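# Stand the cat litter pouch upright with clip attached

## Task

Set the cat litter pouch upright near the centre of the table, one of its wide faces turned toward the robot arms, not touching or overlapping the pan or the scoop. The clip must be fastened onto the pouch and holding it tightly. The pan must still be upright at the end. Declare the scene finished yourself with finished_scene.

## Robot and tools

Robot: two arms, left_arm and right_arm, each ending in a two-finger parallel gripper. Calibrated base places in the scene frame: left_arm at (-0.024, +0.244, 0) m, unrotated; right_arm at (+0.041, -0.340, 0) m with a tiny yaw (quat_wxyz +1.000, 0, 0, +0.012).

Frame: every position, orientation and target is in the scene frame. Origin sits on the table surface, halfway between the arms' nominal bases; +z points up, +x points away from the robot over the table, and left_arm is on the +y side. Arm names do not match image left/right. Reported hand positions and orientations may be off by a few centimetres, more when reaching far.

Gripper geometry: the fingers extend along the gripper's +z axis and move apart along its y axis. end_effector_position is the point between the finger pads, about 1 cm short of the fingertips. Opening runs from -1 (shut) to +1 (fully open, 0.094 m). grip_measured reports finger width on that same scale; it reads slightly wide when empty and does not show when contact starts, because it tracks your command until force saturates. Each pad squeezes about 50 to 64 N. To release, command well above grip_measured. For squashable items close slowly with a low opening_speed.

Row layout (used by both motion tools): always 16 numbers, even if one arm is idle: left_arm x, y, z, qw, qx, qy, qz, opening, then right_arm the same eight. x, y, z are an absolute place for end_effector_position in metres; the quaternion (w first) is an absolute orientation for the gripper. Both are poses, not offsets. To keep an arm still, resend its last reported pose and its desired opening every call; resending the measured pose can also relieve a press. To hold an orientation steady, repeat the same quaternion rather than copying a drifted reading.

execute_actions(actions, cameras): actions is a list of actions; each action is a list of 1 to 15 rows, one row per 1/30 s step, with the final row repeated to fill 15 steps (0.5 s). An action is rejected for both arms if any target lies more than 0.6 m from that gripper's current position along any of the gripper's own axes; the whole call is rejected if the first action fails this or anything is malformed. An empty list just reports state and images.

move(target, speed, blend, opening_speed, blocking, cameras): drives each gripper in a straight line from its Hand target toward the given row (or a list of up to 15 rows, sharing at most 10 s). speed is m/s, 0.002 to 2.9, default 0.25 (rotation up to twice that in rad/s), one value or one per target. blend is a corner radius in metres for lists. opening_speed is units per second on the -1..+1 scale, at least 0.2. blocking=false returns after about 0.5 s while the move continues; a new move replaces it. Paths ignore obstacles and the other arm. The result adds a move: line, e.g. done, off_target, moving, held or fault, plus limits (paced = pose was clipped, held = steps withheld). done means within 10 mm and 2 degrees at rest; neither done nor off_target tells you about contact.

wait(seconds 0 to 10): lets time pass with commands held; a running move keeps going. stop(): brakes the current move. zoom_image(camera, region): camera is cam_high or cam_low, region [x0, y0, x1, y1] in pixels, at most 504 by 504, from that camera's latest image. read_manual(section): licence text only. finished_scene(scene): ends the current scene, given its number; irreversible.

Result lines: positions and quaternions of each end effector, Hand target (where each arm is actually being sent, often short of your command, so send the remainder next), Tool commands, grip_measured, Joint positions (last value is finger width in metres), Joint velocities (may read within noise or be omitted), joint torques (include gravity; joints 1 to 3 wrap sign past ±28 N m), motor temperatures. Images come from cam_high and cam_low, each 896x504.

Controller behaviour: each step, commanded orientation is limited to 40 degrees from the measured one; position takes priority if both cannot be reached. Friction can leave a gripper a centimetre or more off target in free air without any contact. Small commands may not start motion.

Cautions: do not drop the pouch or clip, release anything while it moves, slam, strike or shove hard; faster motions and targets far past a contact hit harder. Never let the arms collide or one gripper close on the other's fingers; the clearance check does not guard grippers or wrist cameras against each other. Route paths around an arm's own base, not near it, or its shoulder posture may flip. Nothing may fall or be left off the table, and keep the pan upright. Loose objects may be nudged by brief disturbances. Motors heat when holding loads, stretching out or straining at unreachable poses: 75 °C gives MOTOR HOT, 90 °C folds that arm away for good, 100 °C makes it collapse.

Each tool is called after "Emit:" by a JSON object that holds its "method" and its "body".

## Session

Emit:
{"method": "execute_actions", "body": {"actions": []}}

Emit:
{"method": "zoom_image", "body": {"camera": "cam_high", "region": [230, 100, 700, 480]}}

Scene clock: 0.00 s.
left_arm: end_effector_position=(+0.1681, +0.5915, +0.1738) grip_measured=+1.000 end_effector_quat_wxyz=(-0.401, +0.723, -0.498, -0.263) | right_arm: end_effector_position=(+0.3793, -0.5114, +0.1383) grip_measured=+1.000 end_effector_quat_wxyz=(+0.661, +0.421, +0.621, -0.029)
Joint positions: left_arm=[0.805 1.402 0.912 -0.226 -0.605 -0.848 0.094] | right_arm=[-0.353 1.501 0.26 1.11 0.308 0.592 0.094]
Joint velocities: within noise
Joint torques (N m): no reading
Motor temperatures (°C): left_arm=[29 30 33 29 28 30 28] | right_arm=[27 32 31 28 26 27 28]
Heat: left arm: 33 °C; right arm: 32 °C.
Hand target: left_arm +0.1669, +0.5919, +0.1785; -0.403, +0.722, -0.495, -0.266 | right_arm +0.3797, -0.5119, +0.1393; +0.661, +0.419, +0.621, -0.032
Tool commands: left_gripper/opening=+1.0 right_gripper/opening=+1.0

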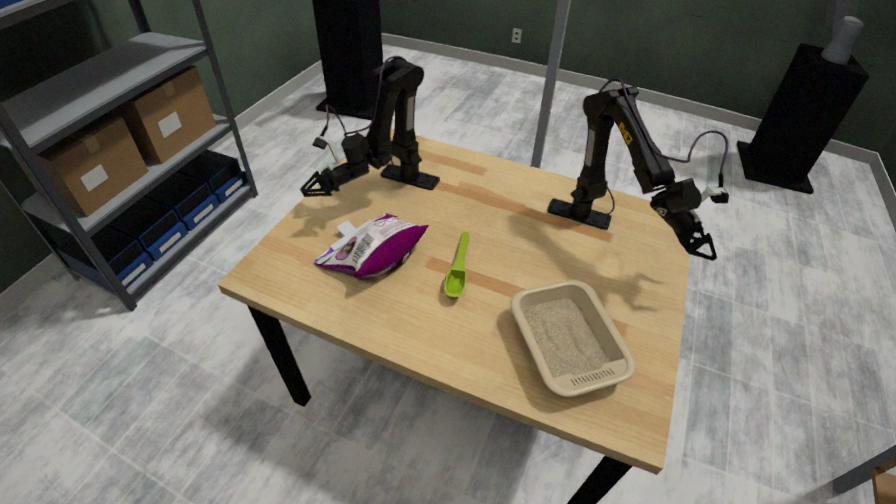

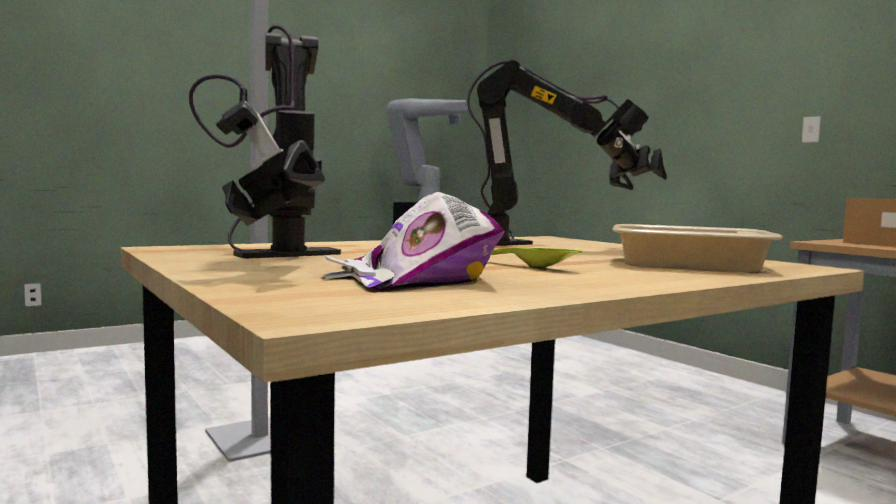

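Scaled by 1.072.

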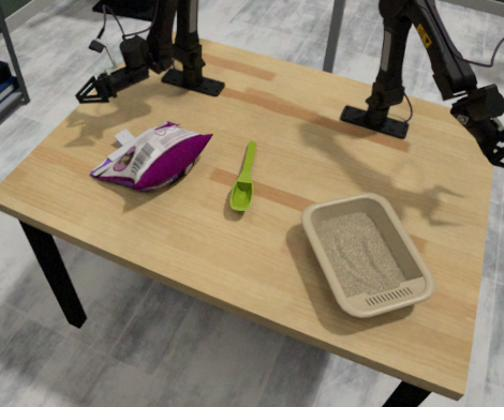

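Emit:
{"method": "zoom_image", "body": {"camera": "cam_high", "region": [295, 195, 445, 295]}}

Emit:
{"method": "zoom_image", "body": {"camera": "cam_low", "region": [310, 180, 530, 300]}}

Emit:
{"method": "zoom_image", "body": {"camera": "cam_high", "region": [305, 205, 385, 285]}}

Scaled by 3.360.

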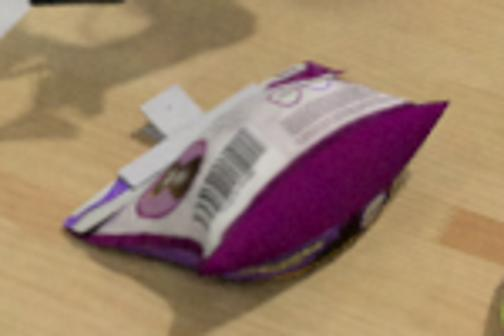

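Scaled by 2.291.

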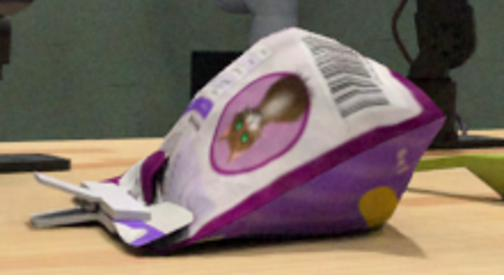

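Scaled by 6.300.

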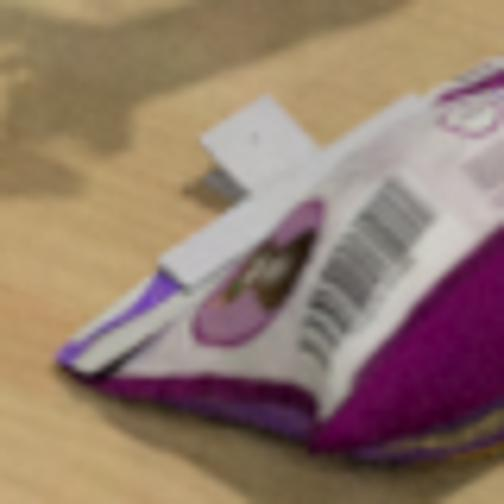

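Emit:
{"method": "zoom_image", "body": {"camera": "cam_high", "region": [420, 220, 500, 310]}}

Emit:
{"method": "zoom_image", "body": {"camera": "cam_low", "region": [480, 220, 620, 290]}}

Scaled by 5.600.

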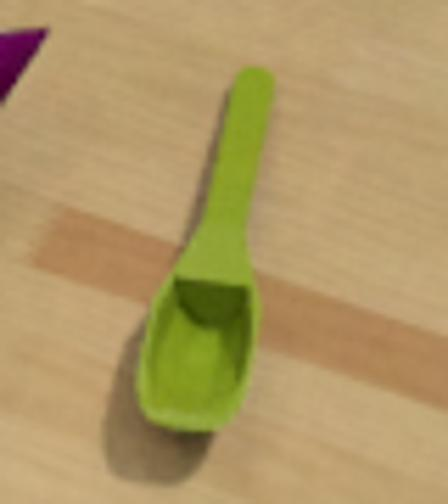

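Scaled by 3.600.

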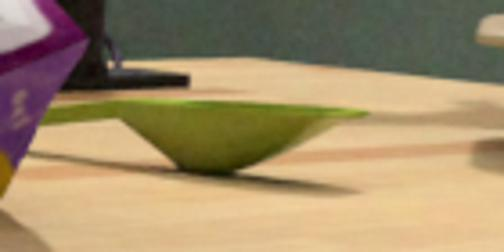

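Emit:
{"method": "move", "body": {"target": [[0.33, 0.25, 0.20, 0, 0, 1, 0, 0.1, 0.3797, -0.5119, 0.1393, 0.661, 0.419, 0.621, -0.032, 1],[0.315, -0.030, 0.11, 0, -0.1262, 0.992, 0, 0.1, 0.3797, -0.5119, 0.1393, 0.661, 0.419, 0.621, -0.032, 1]], "blend": [0.05, 0], "speed": 0.25}}

Emit:
{"method": "zoom_image", "body": {"camera": "cam_high", "region": [400, 180, 540, 310]}}

Emit:
{"method": "zoom_image", "body": {"camera": "cam_low", "region": [440, 150, 640, 290]}}

Scene clock: 8.97 s.
left_arm: end_effector_position=(+0.3116, -0.0311, +0.1118) grip_measured=+0.101 end_effector_quat_wxyz=(+0.000, -0.121, +0.993, -0.005) | right_arm: end_effector_position=(+0.3793, -0.5114, +0.1383) grip_measured=+1.000 end_effector_quat_wxyz=(+0.661, +0.421, +0.621, -0.029)
Joint positions: left_arm=[-0.686 2.232 2.123 -1.454 0.007 -0.93 0.052] | right_arm=[-0.353 1.501 0.26 1.11 0.308 0.592 0.094]
Joint torques (N m): left_arm=[0.31 -9.55 8.27 0.31 -0.07 -0.07] | right_arm=[-0.01 -4.3 5.01 1.68 -0.02 -0.09]
Heat: left arm: 36 °C; right arm: 33 °C.
Hand target: left_arm +0.3149, -0.0299, +0.1099; +0.000, -0.126, +0.992, +0.000 | right_arm +0.3797, -0.5119, +0.1393; +0.661, +0.419, +0.621, -0.032
Off the commanded pose: left_arm 0.004 m, 1 deg | right_arm 0.001 m, 0 deg.
move: done

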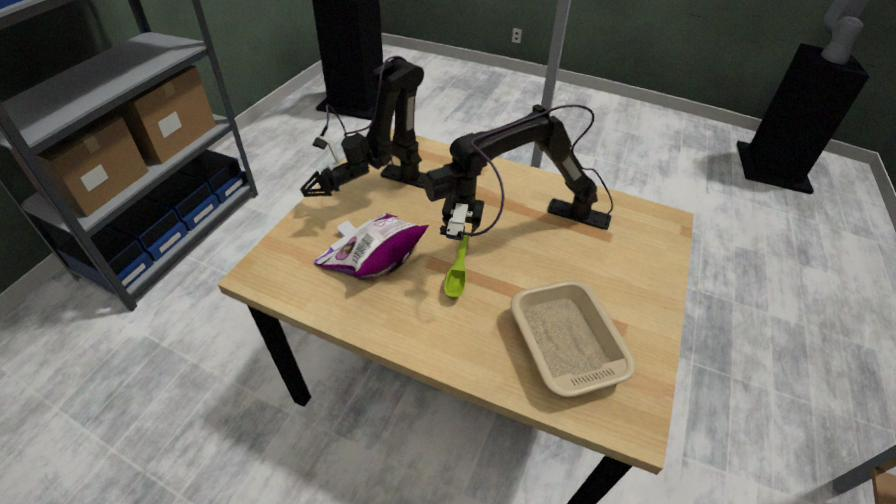

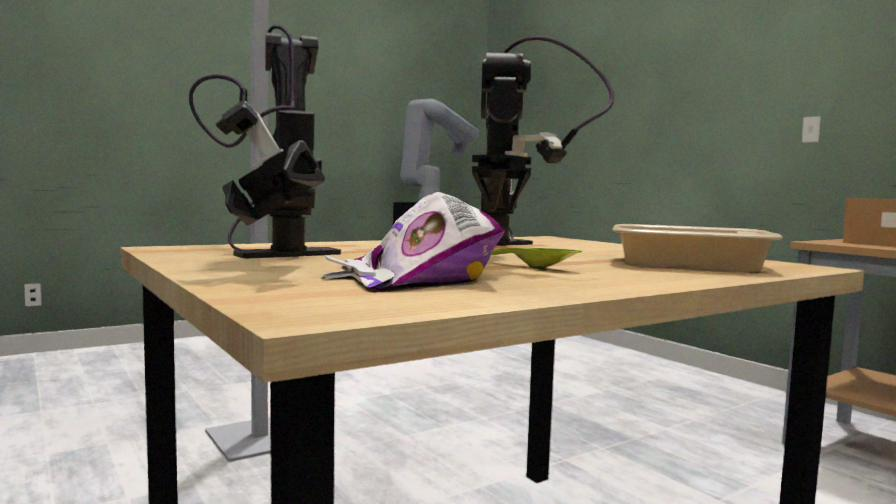

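Scaled by 3.600.

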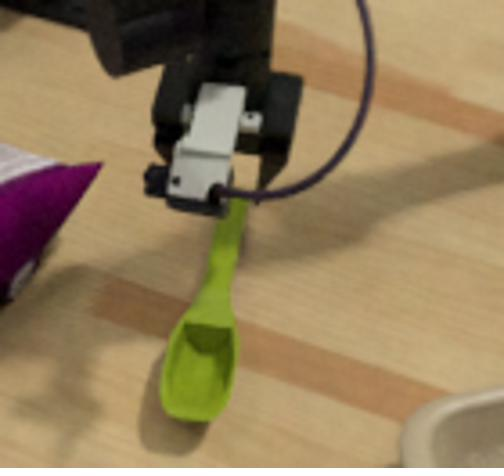

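Scaled by 2.520.

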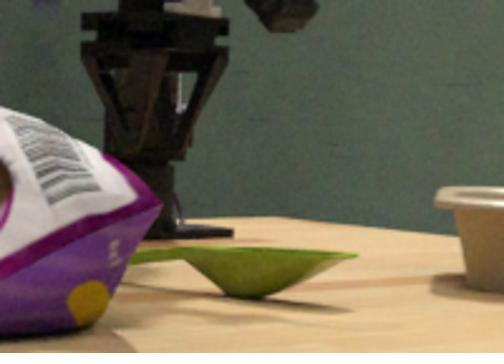

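Emit:
{"method": "move", "body": {"target": [[0.316, -0.030, 0.024, 0, -0.1262, 0.992, 0, 0.1, 0.3797, -0.5119, 0.1393, 0.661, 0.419, 0.621, -0.032, 1],[0.316, -0.030, 0.024, 0, -0.1262, 0.992, 0, -1, 0.3797, -0.5119, 0.1393, 0.661, 0.419, 0.621, -0.032, 1]], "speed": 0.12, "opening_speed": 0.8}}

Emit:
{"method": "zoom_image", "body": {"camera": "cam_high", "region": [400, 180, 540, 310]}}

Scene clock: 12.10 s.
left_arm: end_effector_position=(+0.3141, -0.0331, +0.0325) grip_measured=-0.578 end_effector_quat_wxyz=(+0.001, -0.122, +0.993, -0.007) | right_arm: end_effector_position=(+0.3793, -0.5114, +0.1383) grip_measured=+1.000 end_effector_quat_wxyz=(+0.661, +0.421, +0.621, -0.029)
Joint positions: left_arm=[-0.686 2.251 1.839 -1.148 0.007 -0.931 0.02] | right_arm=[-0.353 1.501 0.26 1.11 0.308 0.592 0.094]
Joint torques (N m): left_arm=[0.34 -10.03 5.65 0.54 -0.09 -0.01] | right_arm=[-0.09 -4.42 5.16 1.7 0.04 -0.15]
Heat: left arm: 36 °C; right arm: 33 °C.
Hand target: left_arm +0.3159, -0.0299, +0.0241; +0.000, -0.126, +0.992, +0.000 | right_arm +0.3797, -0.5119, +0.1393; +0.661, +0.419, +0.621, -0.032
Off the commanded pose: left_arm 0.009 m, 1 deg | right_arm 0.001 m, 0 deg.
move: done

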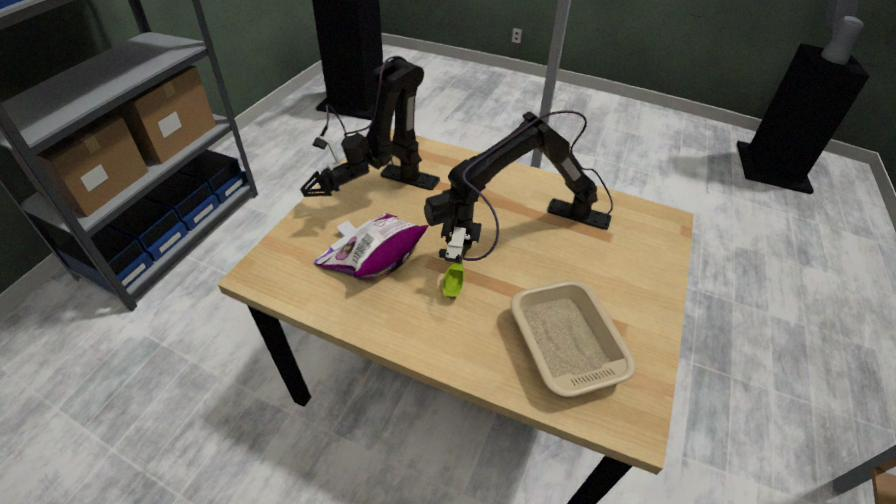

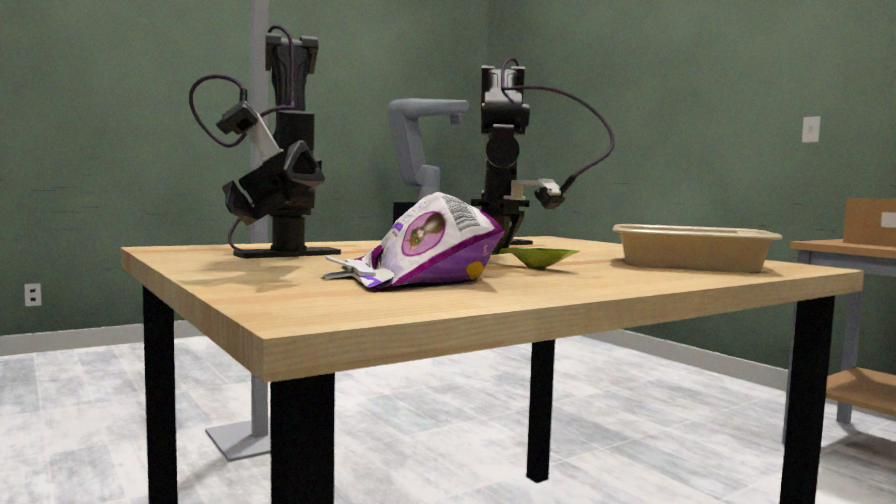

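Scaled by 3.600.

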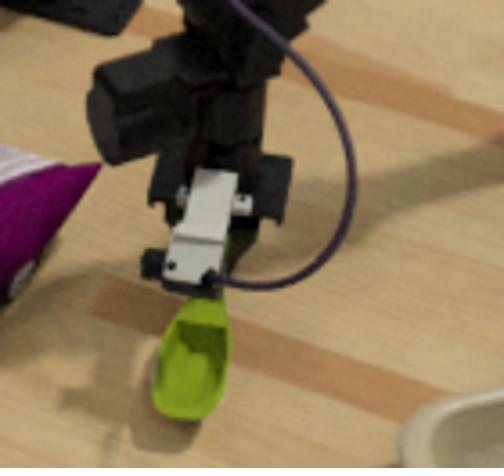

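Emit:
{"method": "move", "body": {"target": [[0.316, -0.030, 0.12, 0, -0.1262, 0.992, 0, -1, 0.3797, -0.5119, 0.1393, 0.661, 0.419, 0.621, -0.032, 1],[0.31, 0.22, 0.12, 0, -0.2588, 0.9659, 0, -1, 0.3797, -0.5119, 0.1393, 0.661, 0.419, 0.621, -0.032, 1],[0.20, 0.40, 0.10, 0, -0.4226, 0.9063, 0, -1, 0.3797, -0.5119, 0.1393, 0.661, 0.419, 0.621, -0.032, 1],[0.20, 0.40, 0.030, 0, -0.4226, 0.9063, 0, -1, 0.3797, -0.5119, 0.1393, 0.661, 0.419, 0.621, -0.032, 1]], "blend": [0.03, 0.05, 0.02, 0], "speed": [0.15,0.25,0.25,0.08]}}

Emit:
{"method": "zoom_image", "body": {"camera": "cam_high", "region": [520, 150, 720, 310]}}

Emit:
{"method": "zoom_image", "body": {"camera": "cam_low", "region": [440, 150, 740, 290]}}

Scene clock: 16.60 s.
left_arm: end_effector_position=(+0.1982, +0.3998, +0.0336) grip_measured=-0.579 end_effector_quat_wxyz=(-0.002, -0.426, +0.905, +0.000) | right_arm: end_effector_position=(+0.3793, -0.5114, +0.1383) grip_measured=+1.000 end_effector_quat_wxyz=(+0.661, +0.421, +0.621, -0.029)
Joint positions: left_arm=[0.607 1.65 1.003 -0.928 -0.001 -0.273 0.02] | right_arm=[-0.353 1.501 0.26 1.11 0.308 0.592 0.094]
Joint torques (N m): left_arm=[-0.21 -5.16 5.23 0.65 0.04 0.07] | right_arm=[-0.25 -4.37 5.05 1.74 0.03 -0.08]
Heat: left arm: 36 °C; right arm: 34 °C.
Hand target: left_arm +0.1999, +0.3999, +0.0300; +0.000, -0.423, +0.906, +0.000 | right_arm +0.3797, -0.5119, +0.1393; +0.661, +0.419, +0.621, -0.032
Off the commanded pose: left_arm 0.004 m, 0 deg | right_arm 0.001 m, 0 deg.
move: done

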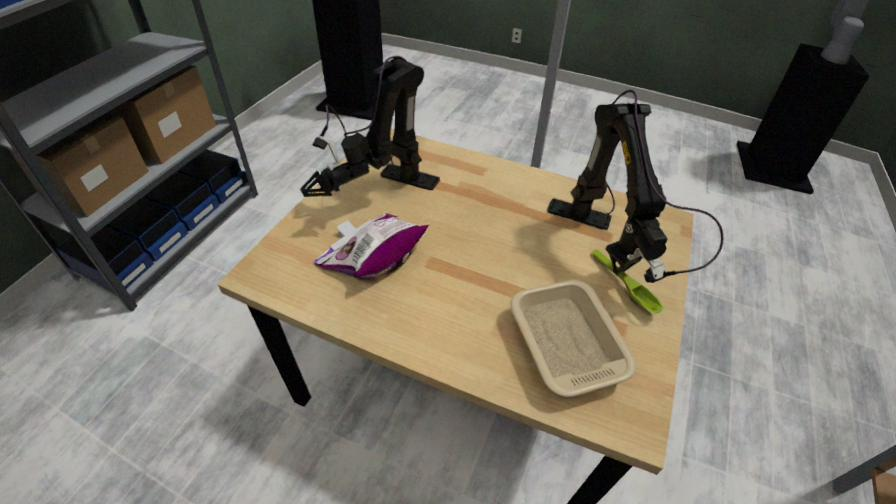

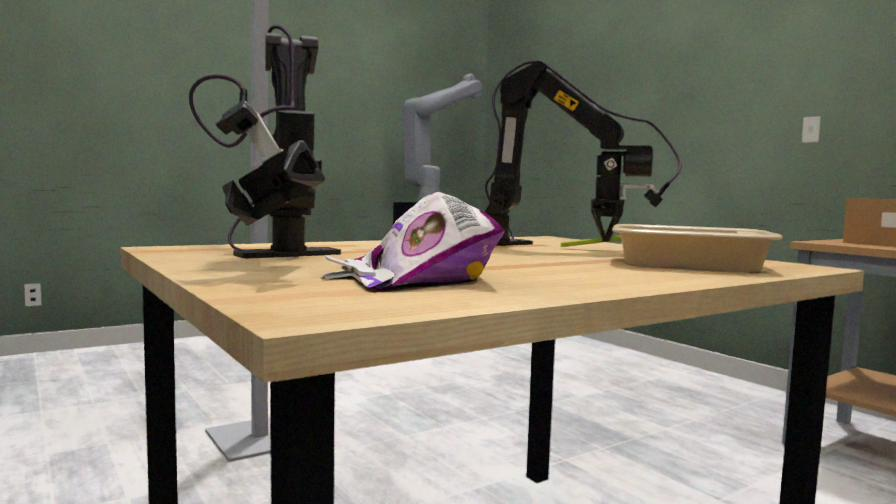

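Scaled by 2.520.

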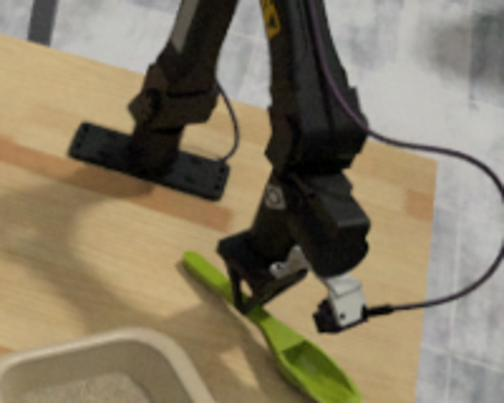

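Scaled by 1.680.

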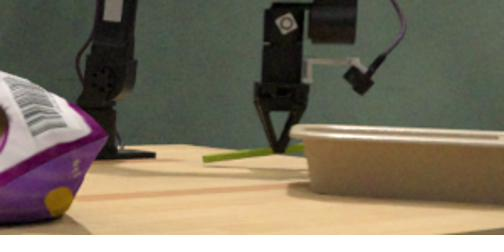

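Emit:
{"method": "move", "body": {"target": [[0.20, 0.40, 0.026, 0, -0.4226, 0.9063, 0, -1, 0.3797, -0.5119, 0.1393, 0.661, 0.419, 0.621, -0.032, 1],[0.20, 0.40, 0.026, 0, -0.4226, 0.9063, 0, -0.1, 0.3797, -0.5119, 0.1393, 0.661, 0.419, 0.621, -0.032, 1],[0.20, 0.40, 0.15, 0, -0.4226, 0.9063, 0, -0.1, 0.3797, -0.5119, 0.1393, 0.661, 0.419, 0.621, -0.032, 1]], "speed": [0.05,0.05,0.15], "opening_speed": 0.6}}

Emit:
{"method": "zoom_image", "body": {"camera": "cam_high", "region": [520, 150, 720, 330]}}

Scene clock: 20.90 s.
left_arm: end_effector_position=(+0.1978, +0.3995, +0.1404) grip_measured=-0.101 end_effector_quat_wxyz=(-0.014, -0.425, +0.905, -0.002) | right_arm: end_effector_position=(+0.3793, -0.5114, +0.1383) grip_measured=+1.000 end_effector_quat_wxyz=(+0.661, +0.421, +0.621, -0.029)
Joint positions: left_arm=[0.607 1.593 1.377 -1.383 -0.001 -0.272 0.042] | right_arm=[-0.353 1.501 0.26 1.11 0.308 0.592 0.094]
Joint torques (N m): left_arm=[-0.16 -6.94 7.79 0.26 -0.02 0.08] | right_arm=[-0.24 -4.34 5.07 1.74 -0.03 -0.12]
Heat: left arm: 36 °C; right arm: 34 °C.
Hand target: left_arm +0.1999, +0.3999, +0.1499; +0.000, -0.423, +0.906, +0.000 | right_arm +0.3797, -0.5119, +0.1393; +0.661, +0.419, +0.621, -0.032
Off the commanded pose: left_arm 0.010 m, 2 deg | right_arm 0.001 m, 0 deg.
move: done

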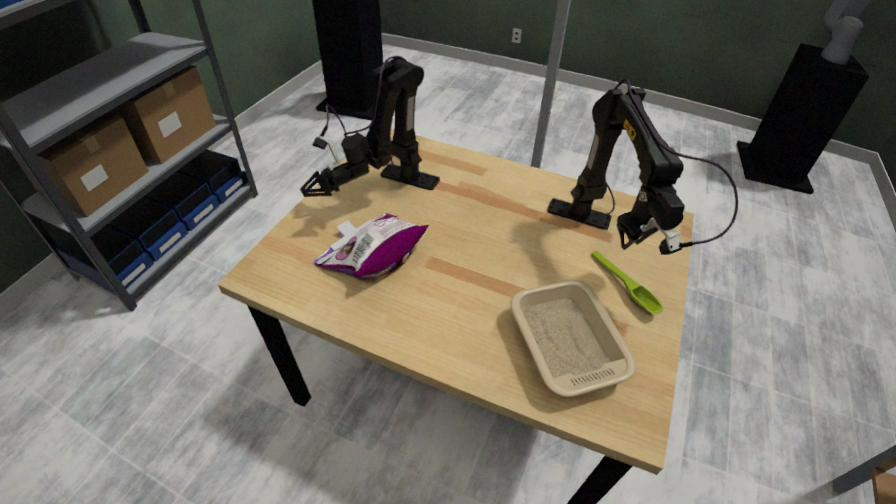

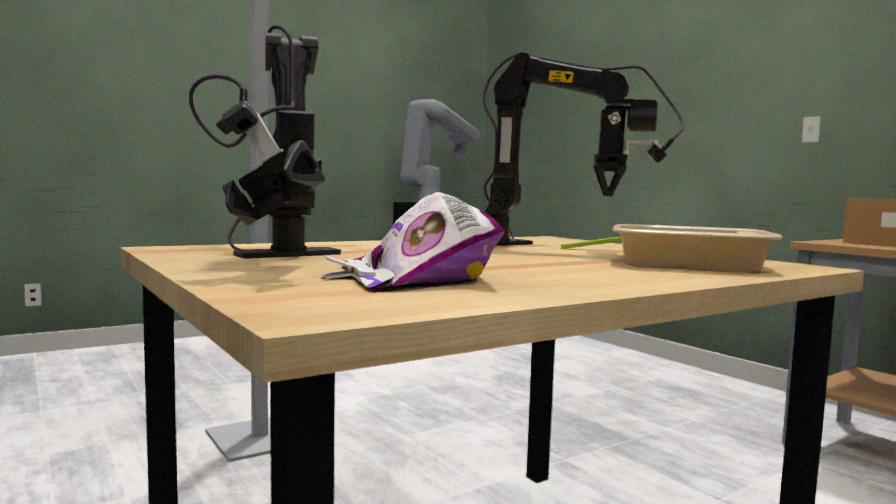

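Scaled by 2.520.

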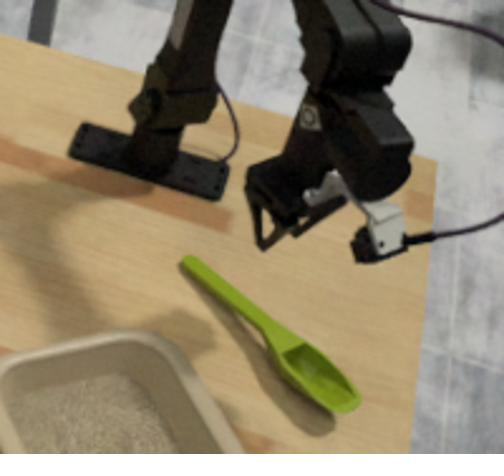

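Emit:
{"method": "move", "body": {"target": [[0.27, 0.12, 0.20, 0.3, 0.3, 0.85, 0, 0.06, 0.3797, -0.5119, 0.1393, 0.661, 0.419, 0.621, -0.032, 1],[0.244, -0.108, 0.085, 0.5299,0.7568,0.3135,0.2195, 0.06, 0.3797, -0.5119, 0.1393, 0.661, 0.419, 0.621, -0.032, 1]], "blend": [0.05,0], "speed": 0.25}}

Emit:
{"method": "zoom_image", "body": {"camera": "cam_high", "region": [380, 180, 500, 280]}}

Emit:
{"method": "zoom_image", "body": {"camera": "cam_low", "region": [400, 150, 560, 290]}}

Scene clock: 28.73 s.
left_arm: end_effector_position=(+0.2452, -0.1034, +0.0862) grip_measured=+0.059 end_effector_quat_wxyz=(+0.527, +0.756, +0.317, +0.225) | right_arm: end_effector_position=(+0.3793, -0.5114, +0.1383) grip_measured=+1.000 end_effector_quat_wxyz=(+0.661, +0.421, +0.621, -0.029)
Joint positions: left_arm=[-1.001 1.74 0.54 0.841 -0.216 1.497 0.05] | right_arm=[-0.353 1.501 0.26 1.11 0.308 0.592 0.094]
Joint torques (N m): left_arm=[-0.32 -5 6 2.08 0.06 -0.12] | right_arm=[-0.2 -4.34 5 1.73 -0.03 -0.1]
Motor temperatures (°C): left_arm=[29 33 36 31 28 30 28] | right_arm=[27 34 34 33 26 27 28]
Heat: left arm: 36 °C; right arm: 34 °C.
Hand target: left_arm +0.2440, -0.1079, +0.0850; +0.530, +0.757, +0.314, +0.220 | right_arm +0.3797, -0.5119, +0.1393; +0.661, +0.419, +0.621, -0.032
Off the commanded pose: left_arm 0.005 m, 1 deg | right_arm 0.001 m, 0 deg.
move: done

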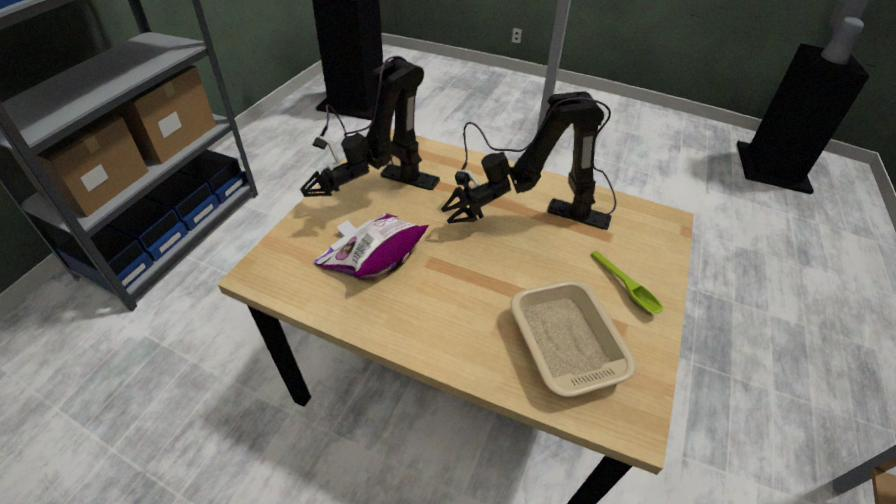

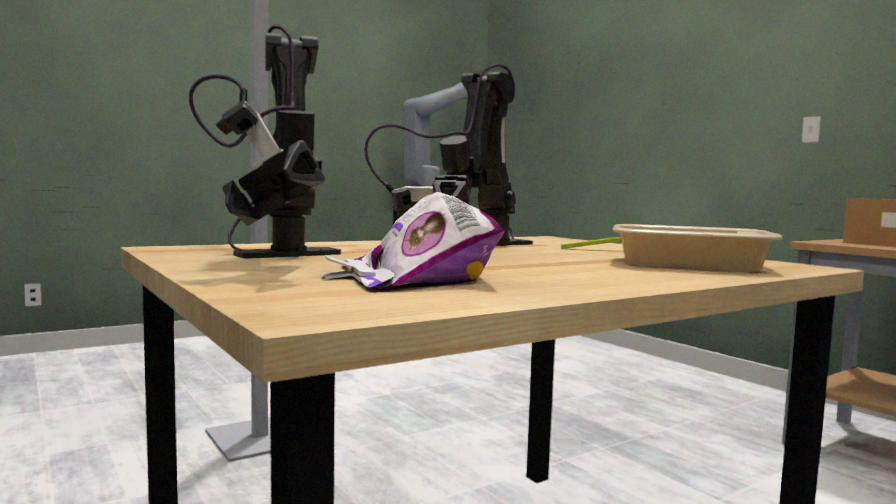

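Scaled by 4.200.

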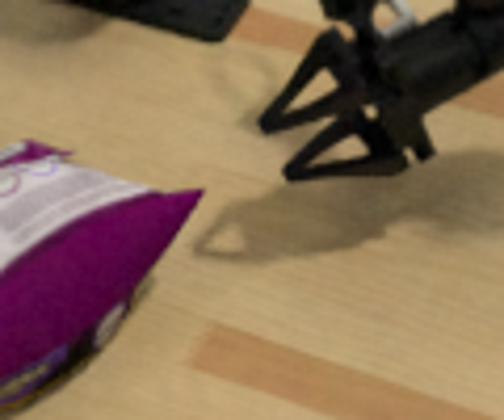

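Scaled by 3.150.

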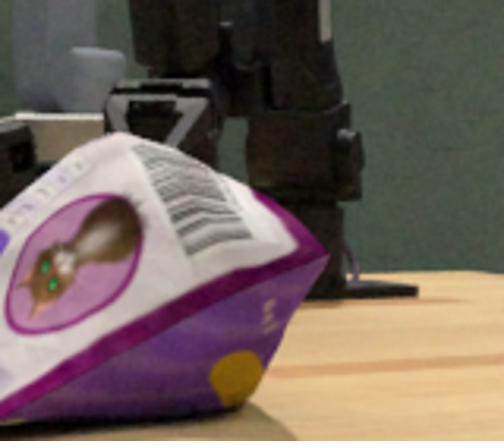

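Emit:
{"method": "move", "body": {"target": [[0.290, -0.119, 0.088, 0.5299,0.7568,0.3135,0.2195, 0.45, 0.3797, -0.5119, 0.1393, 0.661, 0.419, 0.621, -0.032, 1]], "speed": 0.1}}

Emit:
{"method": "zoom_image", "body": {"camera": "cam_high", "region": [380, 180, 500, 280]}}

Emit:
{"method": "zoom_image", "body": {"camera": "cam_low", "region": [400, 150, 560, 290]}}

Scene clock: 30.40 s.
left_arm: end_effector_position=(+0.2883, -0.1153, +0.0924) grip_measured=+0.449 end_effector_quat_wxyz=(+0.534, +0.752, +0.313, +0.225) | right_arm: end_effector_position=(+0.3793, -0.5114, +0.1383) grip_measured=+1.000 end_effector_quat_wxyz=(+0.661, +0.421, +0.621, -0.029)
Joint positions: left_arm=[-0.901 1.831 0.677 0.818 -0.117 1.534 0.068] | right_arm=[-0.353 1.501 0.26 1.11 0.308 0.592 0.094]
Joint torques (N m): left_arm=[0.12 -5.96 7.41 1.86 0.05 -0.05] | right_arm=[-0.16 -4.37 5.11 1.74 0.01 -0.13]
Heat: left arm: 36 °C; right arm: 34 °C.
Hand target: left_arm +0.2898, -0.1188, +0.0880; +0.530, +0.757, +0.314, +0.220 | right_arm +0.3797, -0.5119, +0.1393; +0.661, +0.419, +0.621, -0.032
Off the commanded pose: left_arm 0.006 m, 1 deg | right_arm 0.001 m, 0 deg.
move: done

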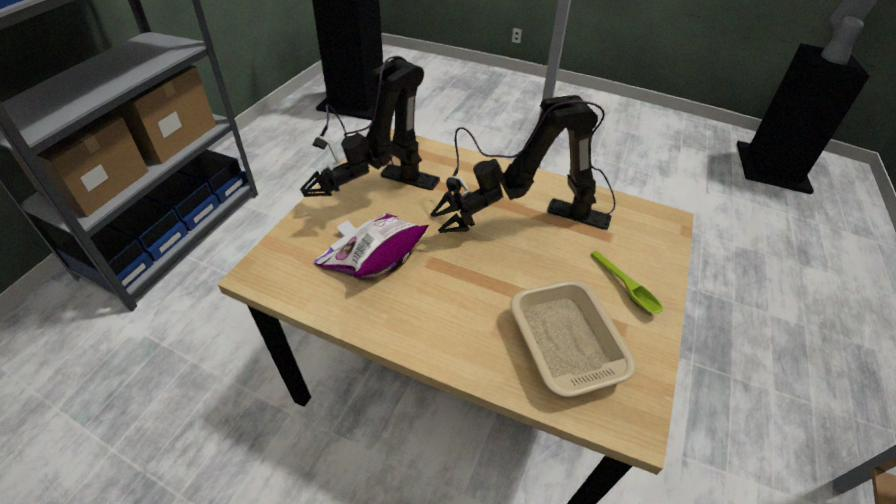

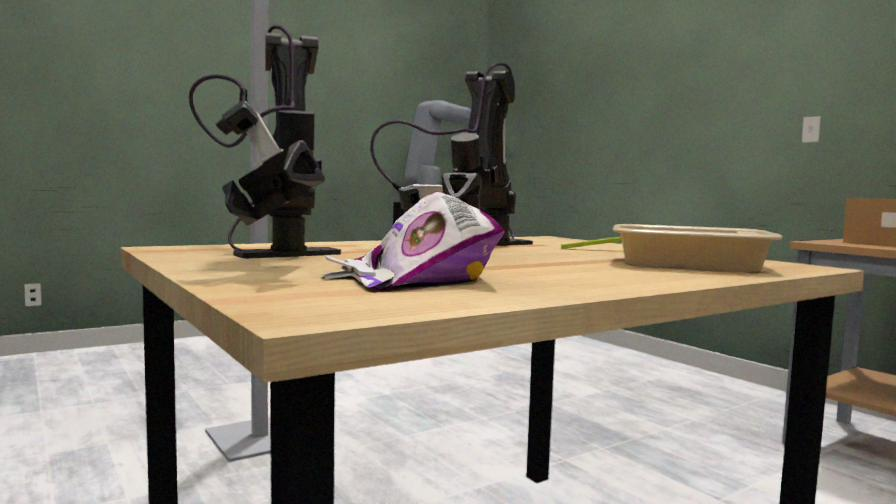

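Scaled by 4.200.

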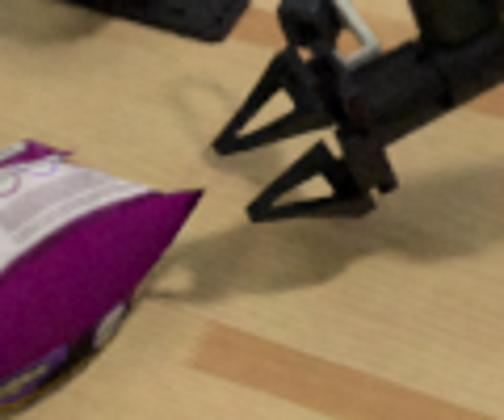

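Scaled by 3.150.

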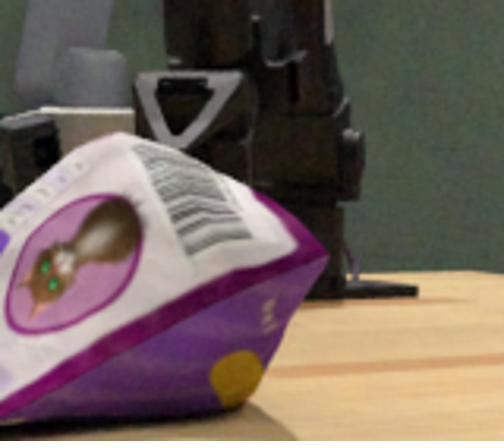

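Emit:
{"method": "move", "body": {"target": [[0.316, -0.147, 0.078, 0.5299,0.7568,0.3135,0.2195, 0.45, 0.3797, -0.5119, 0.1393, 0.661, 0.419, 0.621, -0.032, 1]], "speed": 0.06}}

Emit:
{"method": "zoom_image", "body": {"camera": "cam_high", "region": [380, 180, 500, 280]}}

Scene clock: 31.67 s.
left_arm: end_effector_position=(+0.3124, -0.1446, +0.0828) grip_measured=+0.449 end_effector_quat_wxyz=(+0.535, +0.753, +0.312, +0.224) | right_arm: end_effector_position=(+0.3793, -0.5114, +0.1383) grip_measured=+1.000 end_effector_quat_wxyz=(+0.661, +0.421, +0.621, -0.029)
Joint positions: left_arm=[-0.897 1.971 0.833 0.802 -0.109 1.537 0.068] | right_arm=[-0.353 1.501 0.26 1.11 0.308 0.592 0.094]
Joint torques (N m): left_arm=[0.5 -7.24 7.49 1.86 0.11 0] | right_arm=[0.05 -4.42 5.08 1.69 0.01 -0.09]
Heat: left arm: 36 °C; right arm: 34 °C.
Hand target: left_arm +0.3159, -0.1467, +0.0779; +0.530, +0.757, +0.314, +0.220 | right_arm +0.3797, -0.5119, +0.1393; +0.661, +0.419, +0.621, -0.032
Off the commanded pose: left_arm 0.006 m, 1 deg | right_arm 0.001 m, 0 deg.
move: done

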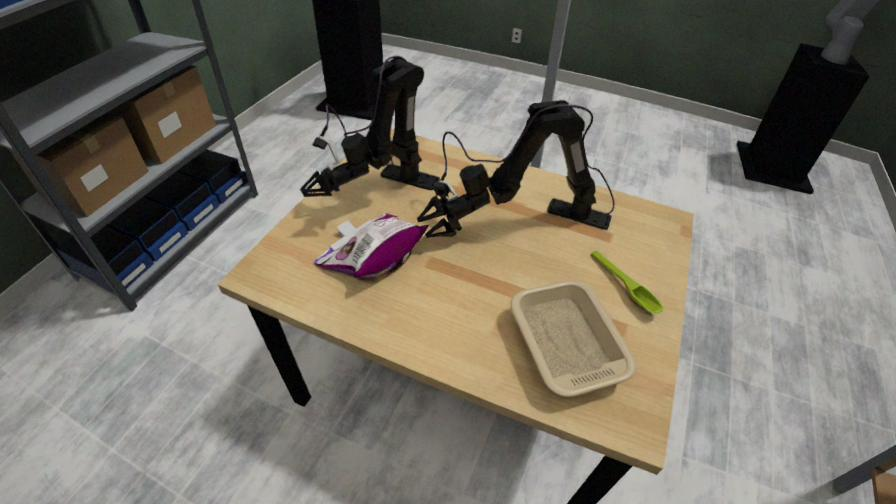

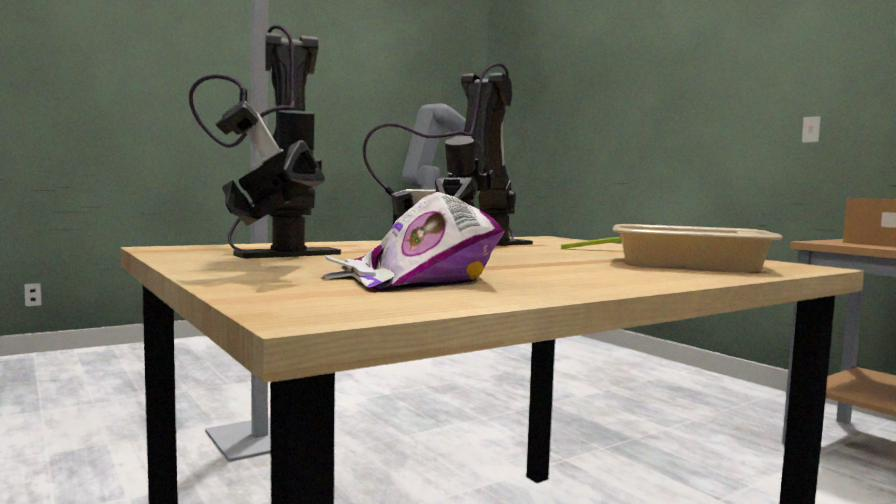

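Scaled by 4.200.

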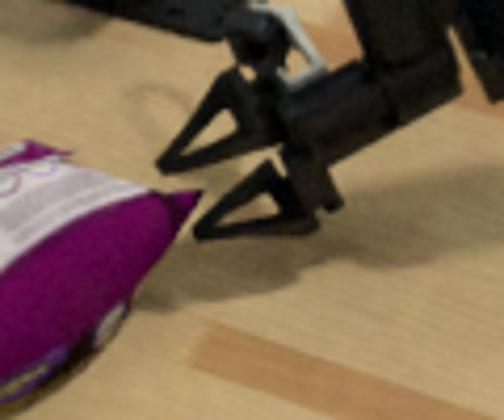

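Emit:
{"method": "move", "body": {"target": [[0.327, -0.156, 0.075, 0.5299,0.7568,0.3135,0.2195, 0.45, 0.3797, -0.5119, 0.1393, 0.661, 0.419, 0.621, -0.032, 1]], "speed": 0.06}}

Emit:
{"method": "zoom_image", "body": {"camera": "cam_high", "region": [390, 190, 470, 250]}}

Scene clock: 32.60 s.
left_arm: end_effector_position=(+0.3234, -0.1537, +0.0806) grip_measured=+0.449 end_effector_quat_wxyz=(+0.535, +0.753, +0.311, +0.224) | right_arm: end_effector_position=(+0.3793, -0.5114, +0.1383) grip_measured=+1.000 end_effector_quat_wxyz=(+0.661, +0.421, +0.621, -0.029)
Joint positions: left_arm=[-0.889 2.016 0.893 0.789 -0.102 1.54 0.068] | right_arm=[-0.353 1.501 0.26 1.11 0.308 0.592 0.094]
Joint torques (N m): left_arm=[0.46 -7.6 7.69 1.86 0.07 -0.02] | right_arm=[-0.2 -4.38 5.12 1.76 0 -0.08]
Heat: left arm: 36 °C; right arm: 34 °C.
Hand target: left_arm +0.3269, -0.1557, +0.0750; +0.530, +0.757, +0.314, +0.220 | right_arm +0.3797, -0.5119, +0.1393; +0.661, +0.419, +0.621, -0.032
Off the commanded pose: left_arm 0.007 m, 1 deg | right_arm 0.001 m, 0 deg.
move: done

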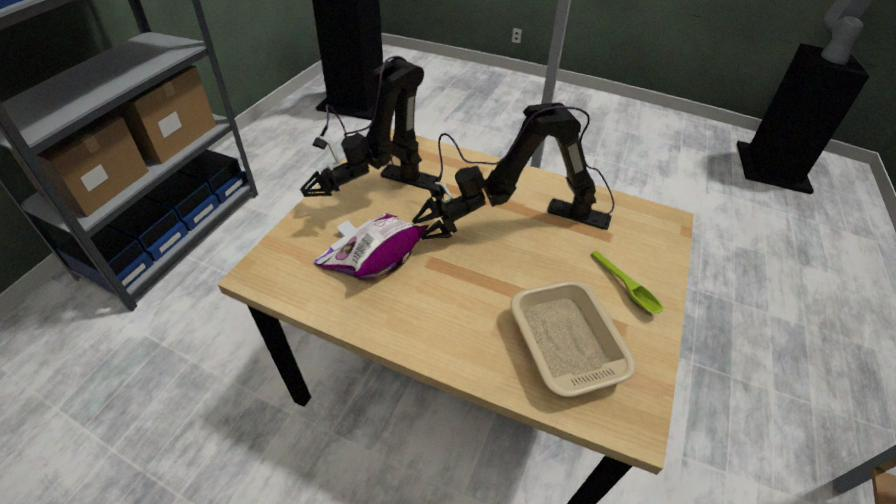

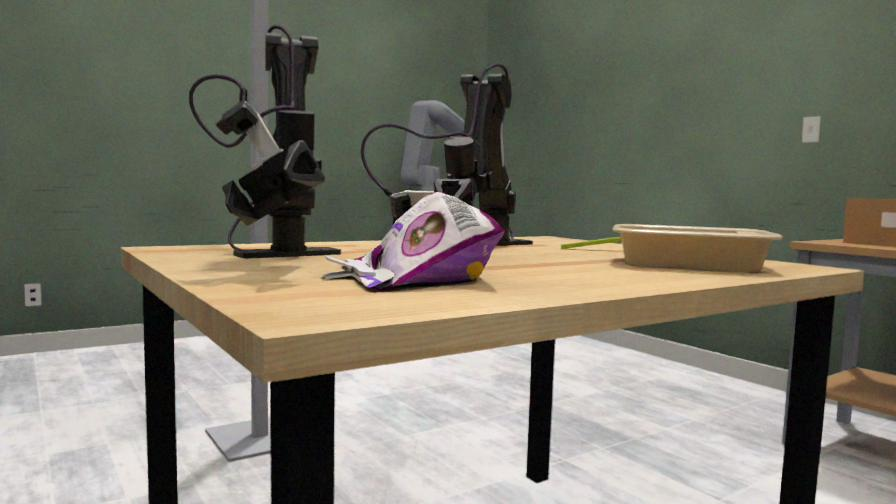

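Scaled by 6.300.

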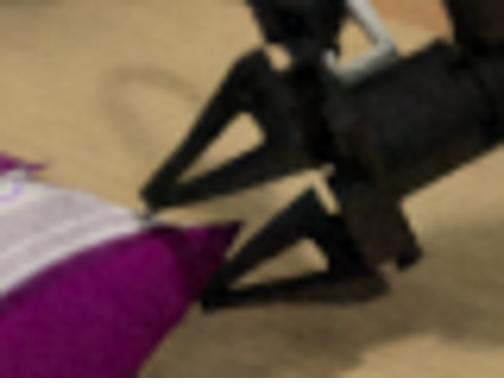

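Emit:
{"method": "move", "body": {"target": [[0.328, -0.157, 0.075, 0.5299,0.7568,0.3135,0.2195, -1, 0.3797, -0.5119, 0.1393, 0.661, 0.419, 0.621, -0.032, 1]], "opening_speed": 0.4}}

Emit:
{"method": "zoom_image", "body": {"camera": "cam_high", "region": [390, 190, 470, 250]}}

Scene clock: 38.60 s.
left_arm: end_effector_position=(+0.3221, -0.1547, +0.0748) grip_measured=-0.975 end_effector_quat_wxyz=(+0.528, +0.759, +0.311, +0.218) | right_arm: end_effector_position=(+0.3793, -0.5114, +0.1383) grip_measured=+1.000 end_effector_quat_wxyz=(+0.661, +0.421, +0.621, -0.029)
Joint positions: left_arm=[-0.889 2.023 0.9 0.767 -0.093 1.539 0.001] | right_arm=[-0.353 1.501 0.26 1.11 0.308 0.592 0.094]
Joint torques (N m): left_arm=[0.61 -7.8 7.58 2.09 0 -0.04] | right_arm=[-0.32 -4.45 5.04 1.73 0 -0.13]
Heat: left arm: 36 °C; right arm: 34 °C.
Hand target: left_arm +0.3280, -0.1568, +0.0751; +0.530, +0.757, +0.314, +0.220 | right_arm +0.3797, -0.5119, +0.1393; +0.661, +0.419, +0.621, -0.032
Off the commanded pose: left_arm 0.006 m, 0 deg | right_arm 0.001 m, 0 deg.
move: done

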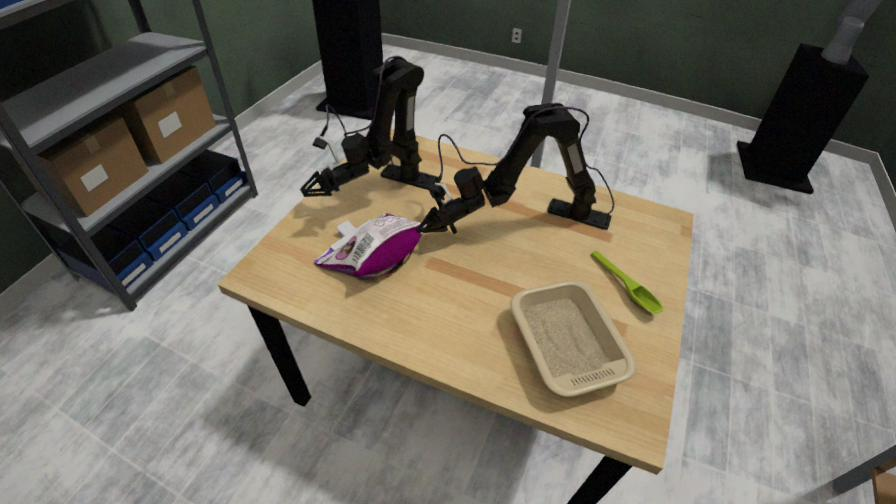

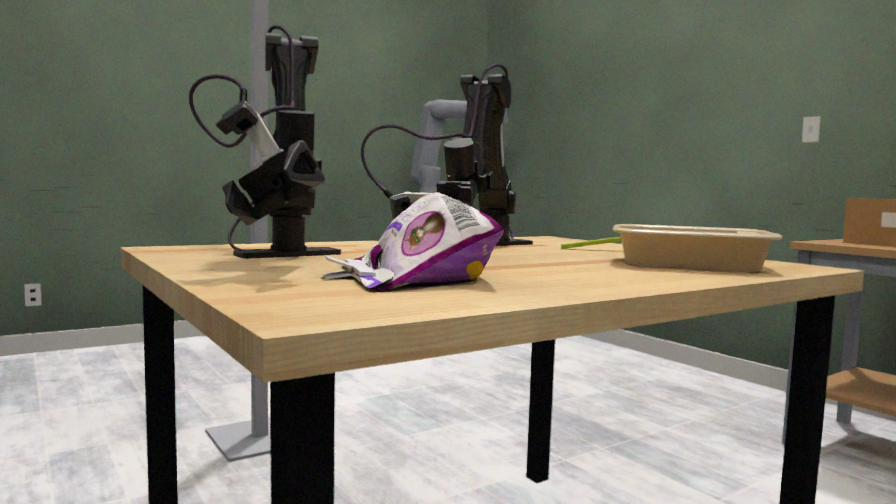

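Scaled by 6.300.

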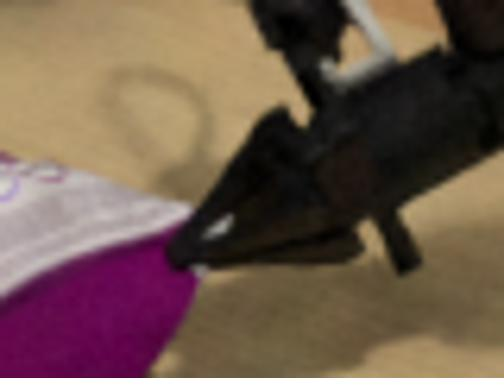

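Emit:
{"method": "move", "body": {"target": [[0.375, -0.035, 0.082, 0.5457,0.7794,0.2517,0.1763, -1, 0.3797, -0.5119, 0.1393, 0.661, 0.419, 0.621, -0.032, 1]], "speed": 0.06}}

Emit:
{"method": "zoom_image", "body": {"camera": "cam_high", "region": [310, 180, 510, 300]}}

Scene clock: 41.93 s.
left_arm: end_effector_position=(+0.3619, -0.0533, +0.0734) grip_measured=-0.982 end_effector_quat_wxyz=(+0.555, +0.786, +0.231, +0.145) | right_arm: end_effector_position=(+0.3793, -0.5114, +0.1383) grip_measured=+1.000 end_effector_quat_wxyz=(+0.661, +0.421, +0.621, -0.029)
Joint positions: left_arm=[-0.478 1.958 0.796 0.758 0.515 1.749 0.001] | right_arm=[-0.353 1.501 0.26 1.11 0.308 0.592 0.094]
Joint torques (N m): left_arm=[2.62 -11.32 4.62 1.77 -0.45 0.07] | right_arm=[0.05 -4.3 5.11 1.74 -0.02 -0.09]
Heat: left arm: 36 °C; right arm: 34 °C.
Hand target: left_arm +0.3746, -0.0352, +0.0817; +0.546, +0.779, +0.252, +0.176 | right_arm +0.3797, -0.5119, +0.1393; +0.661, +0.419, +0.621, -0.032
Off the commanded pose: left_arm 0.024 m, 4 deg | right_arm 0.001 m, 0 deg.
move: off_target (left_arm)

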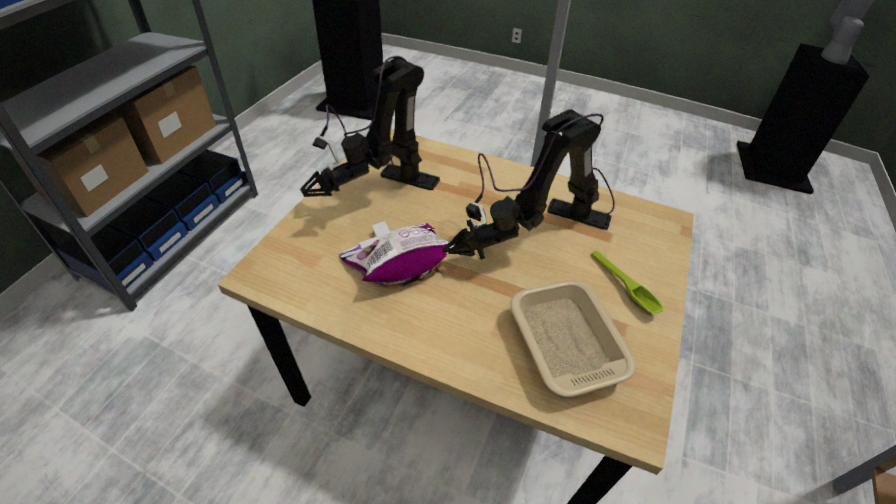

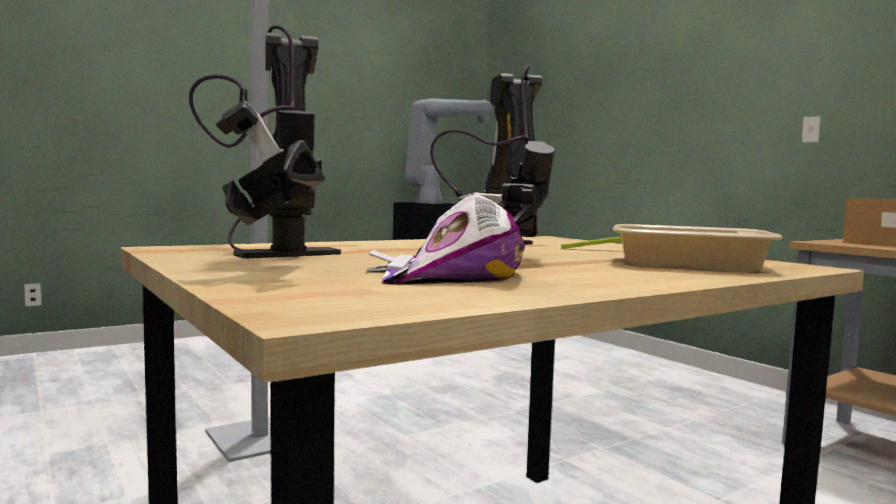

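Scaled by 2.520.

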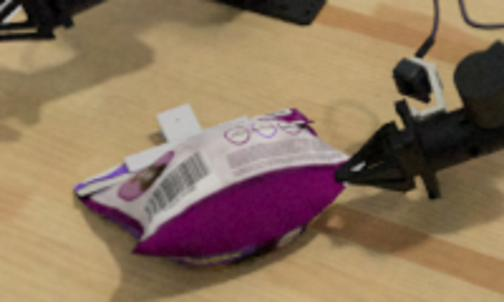

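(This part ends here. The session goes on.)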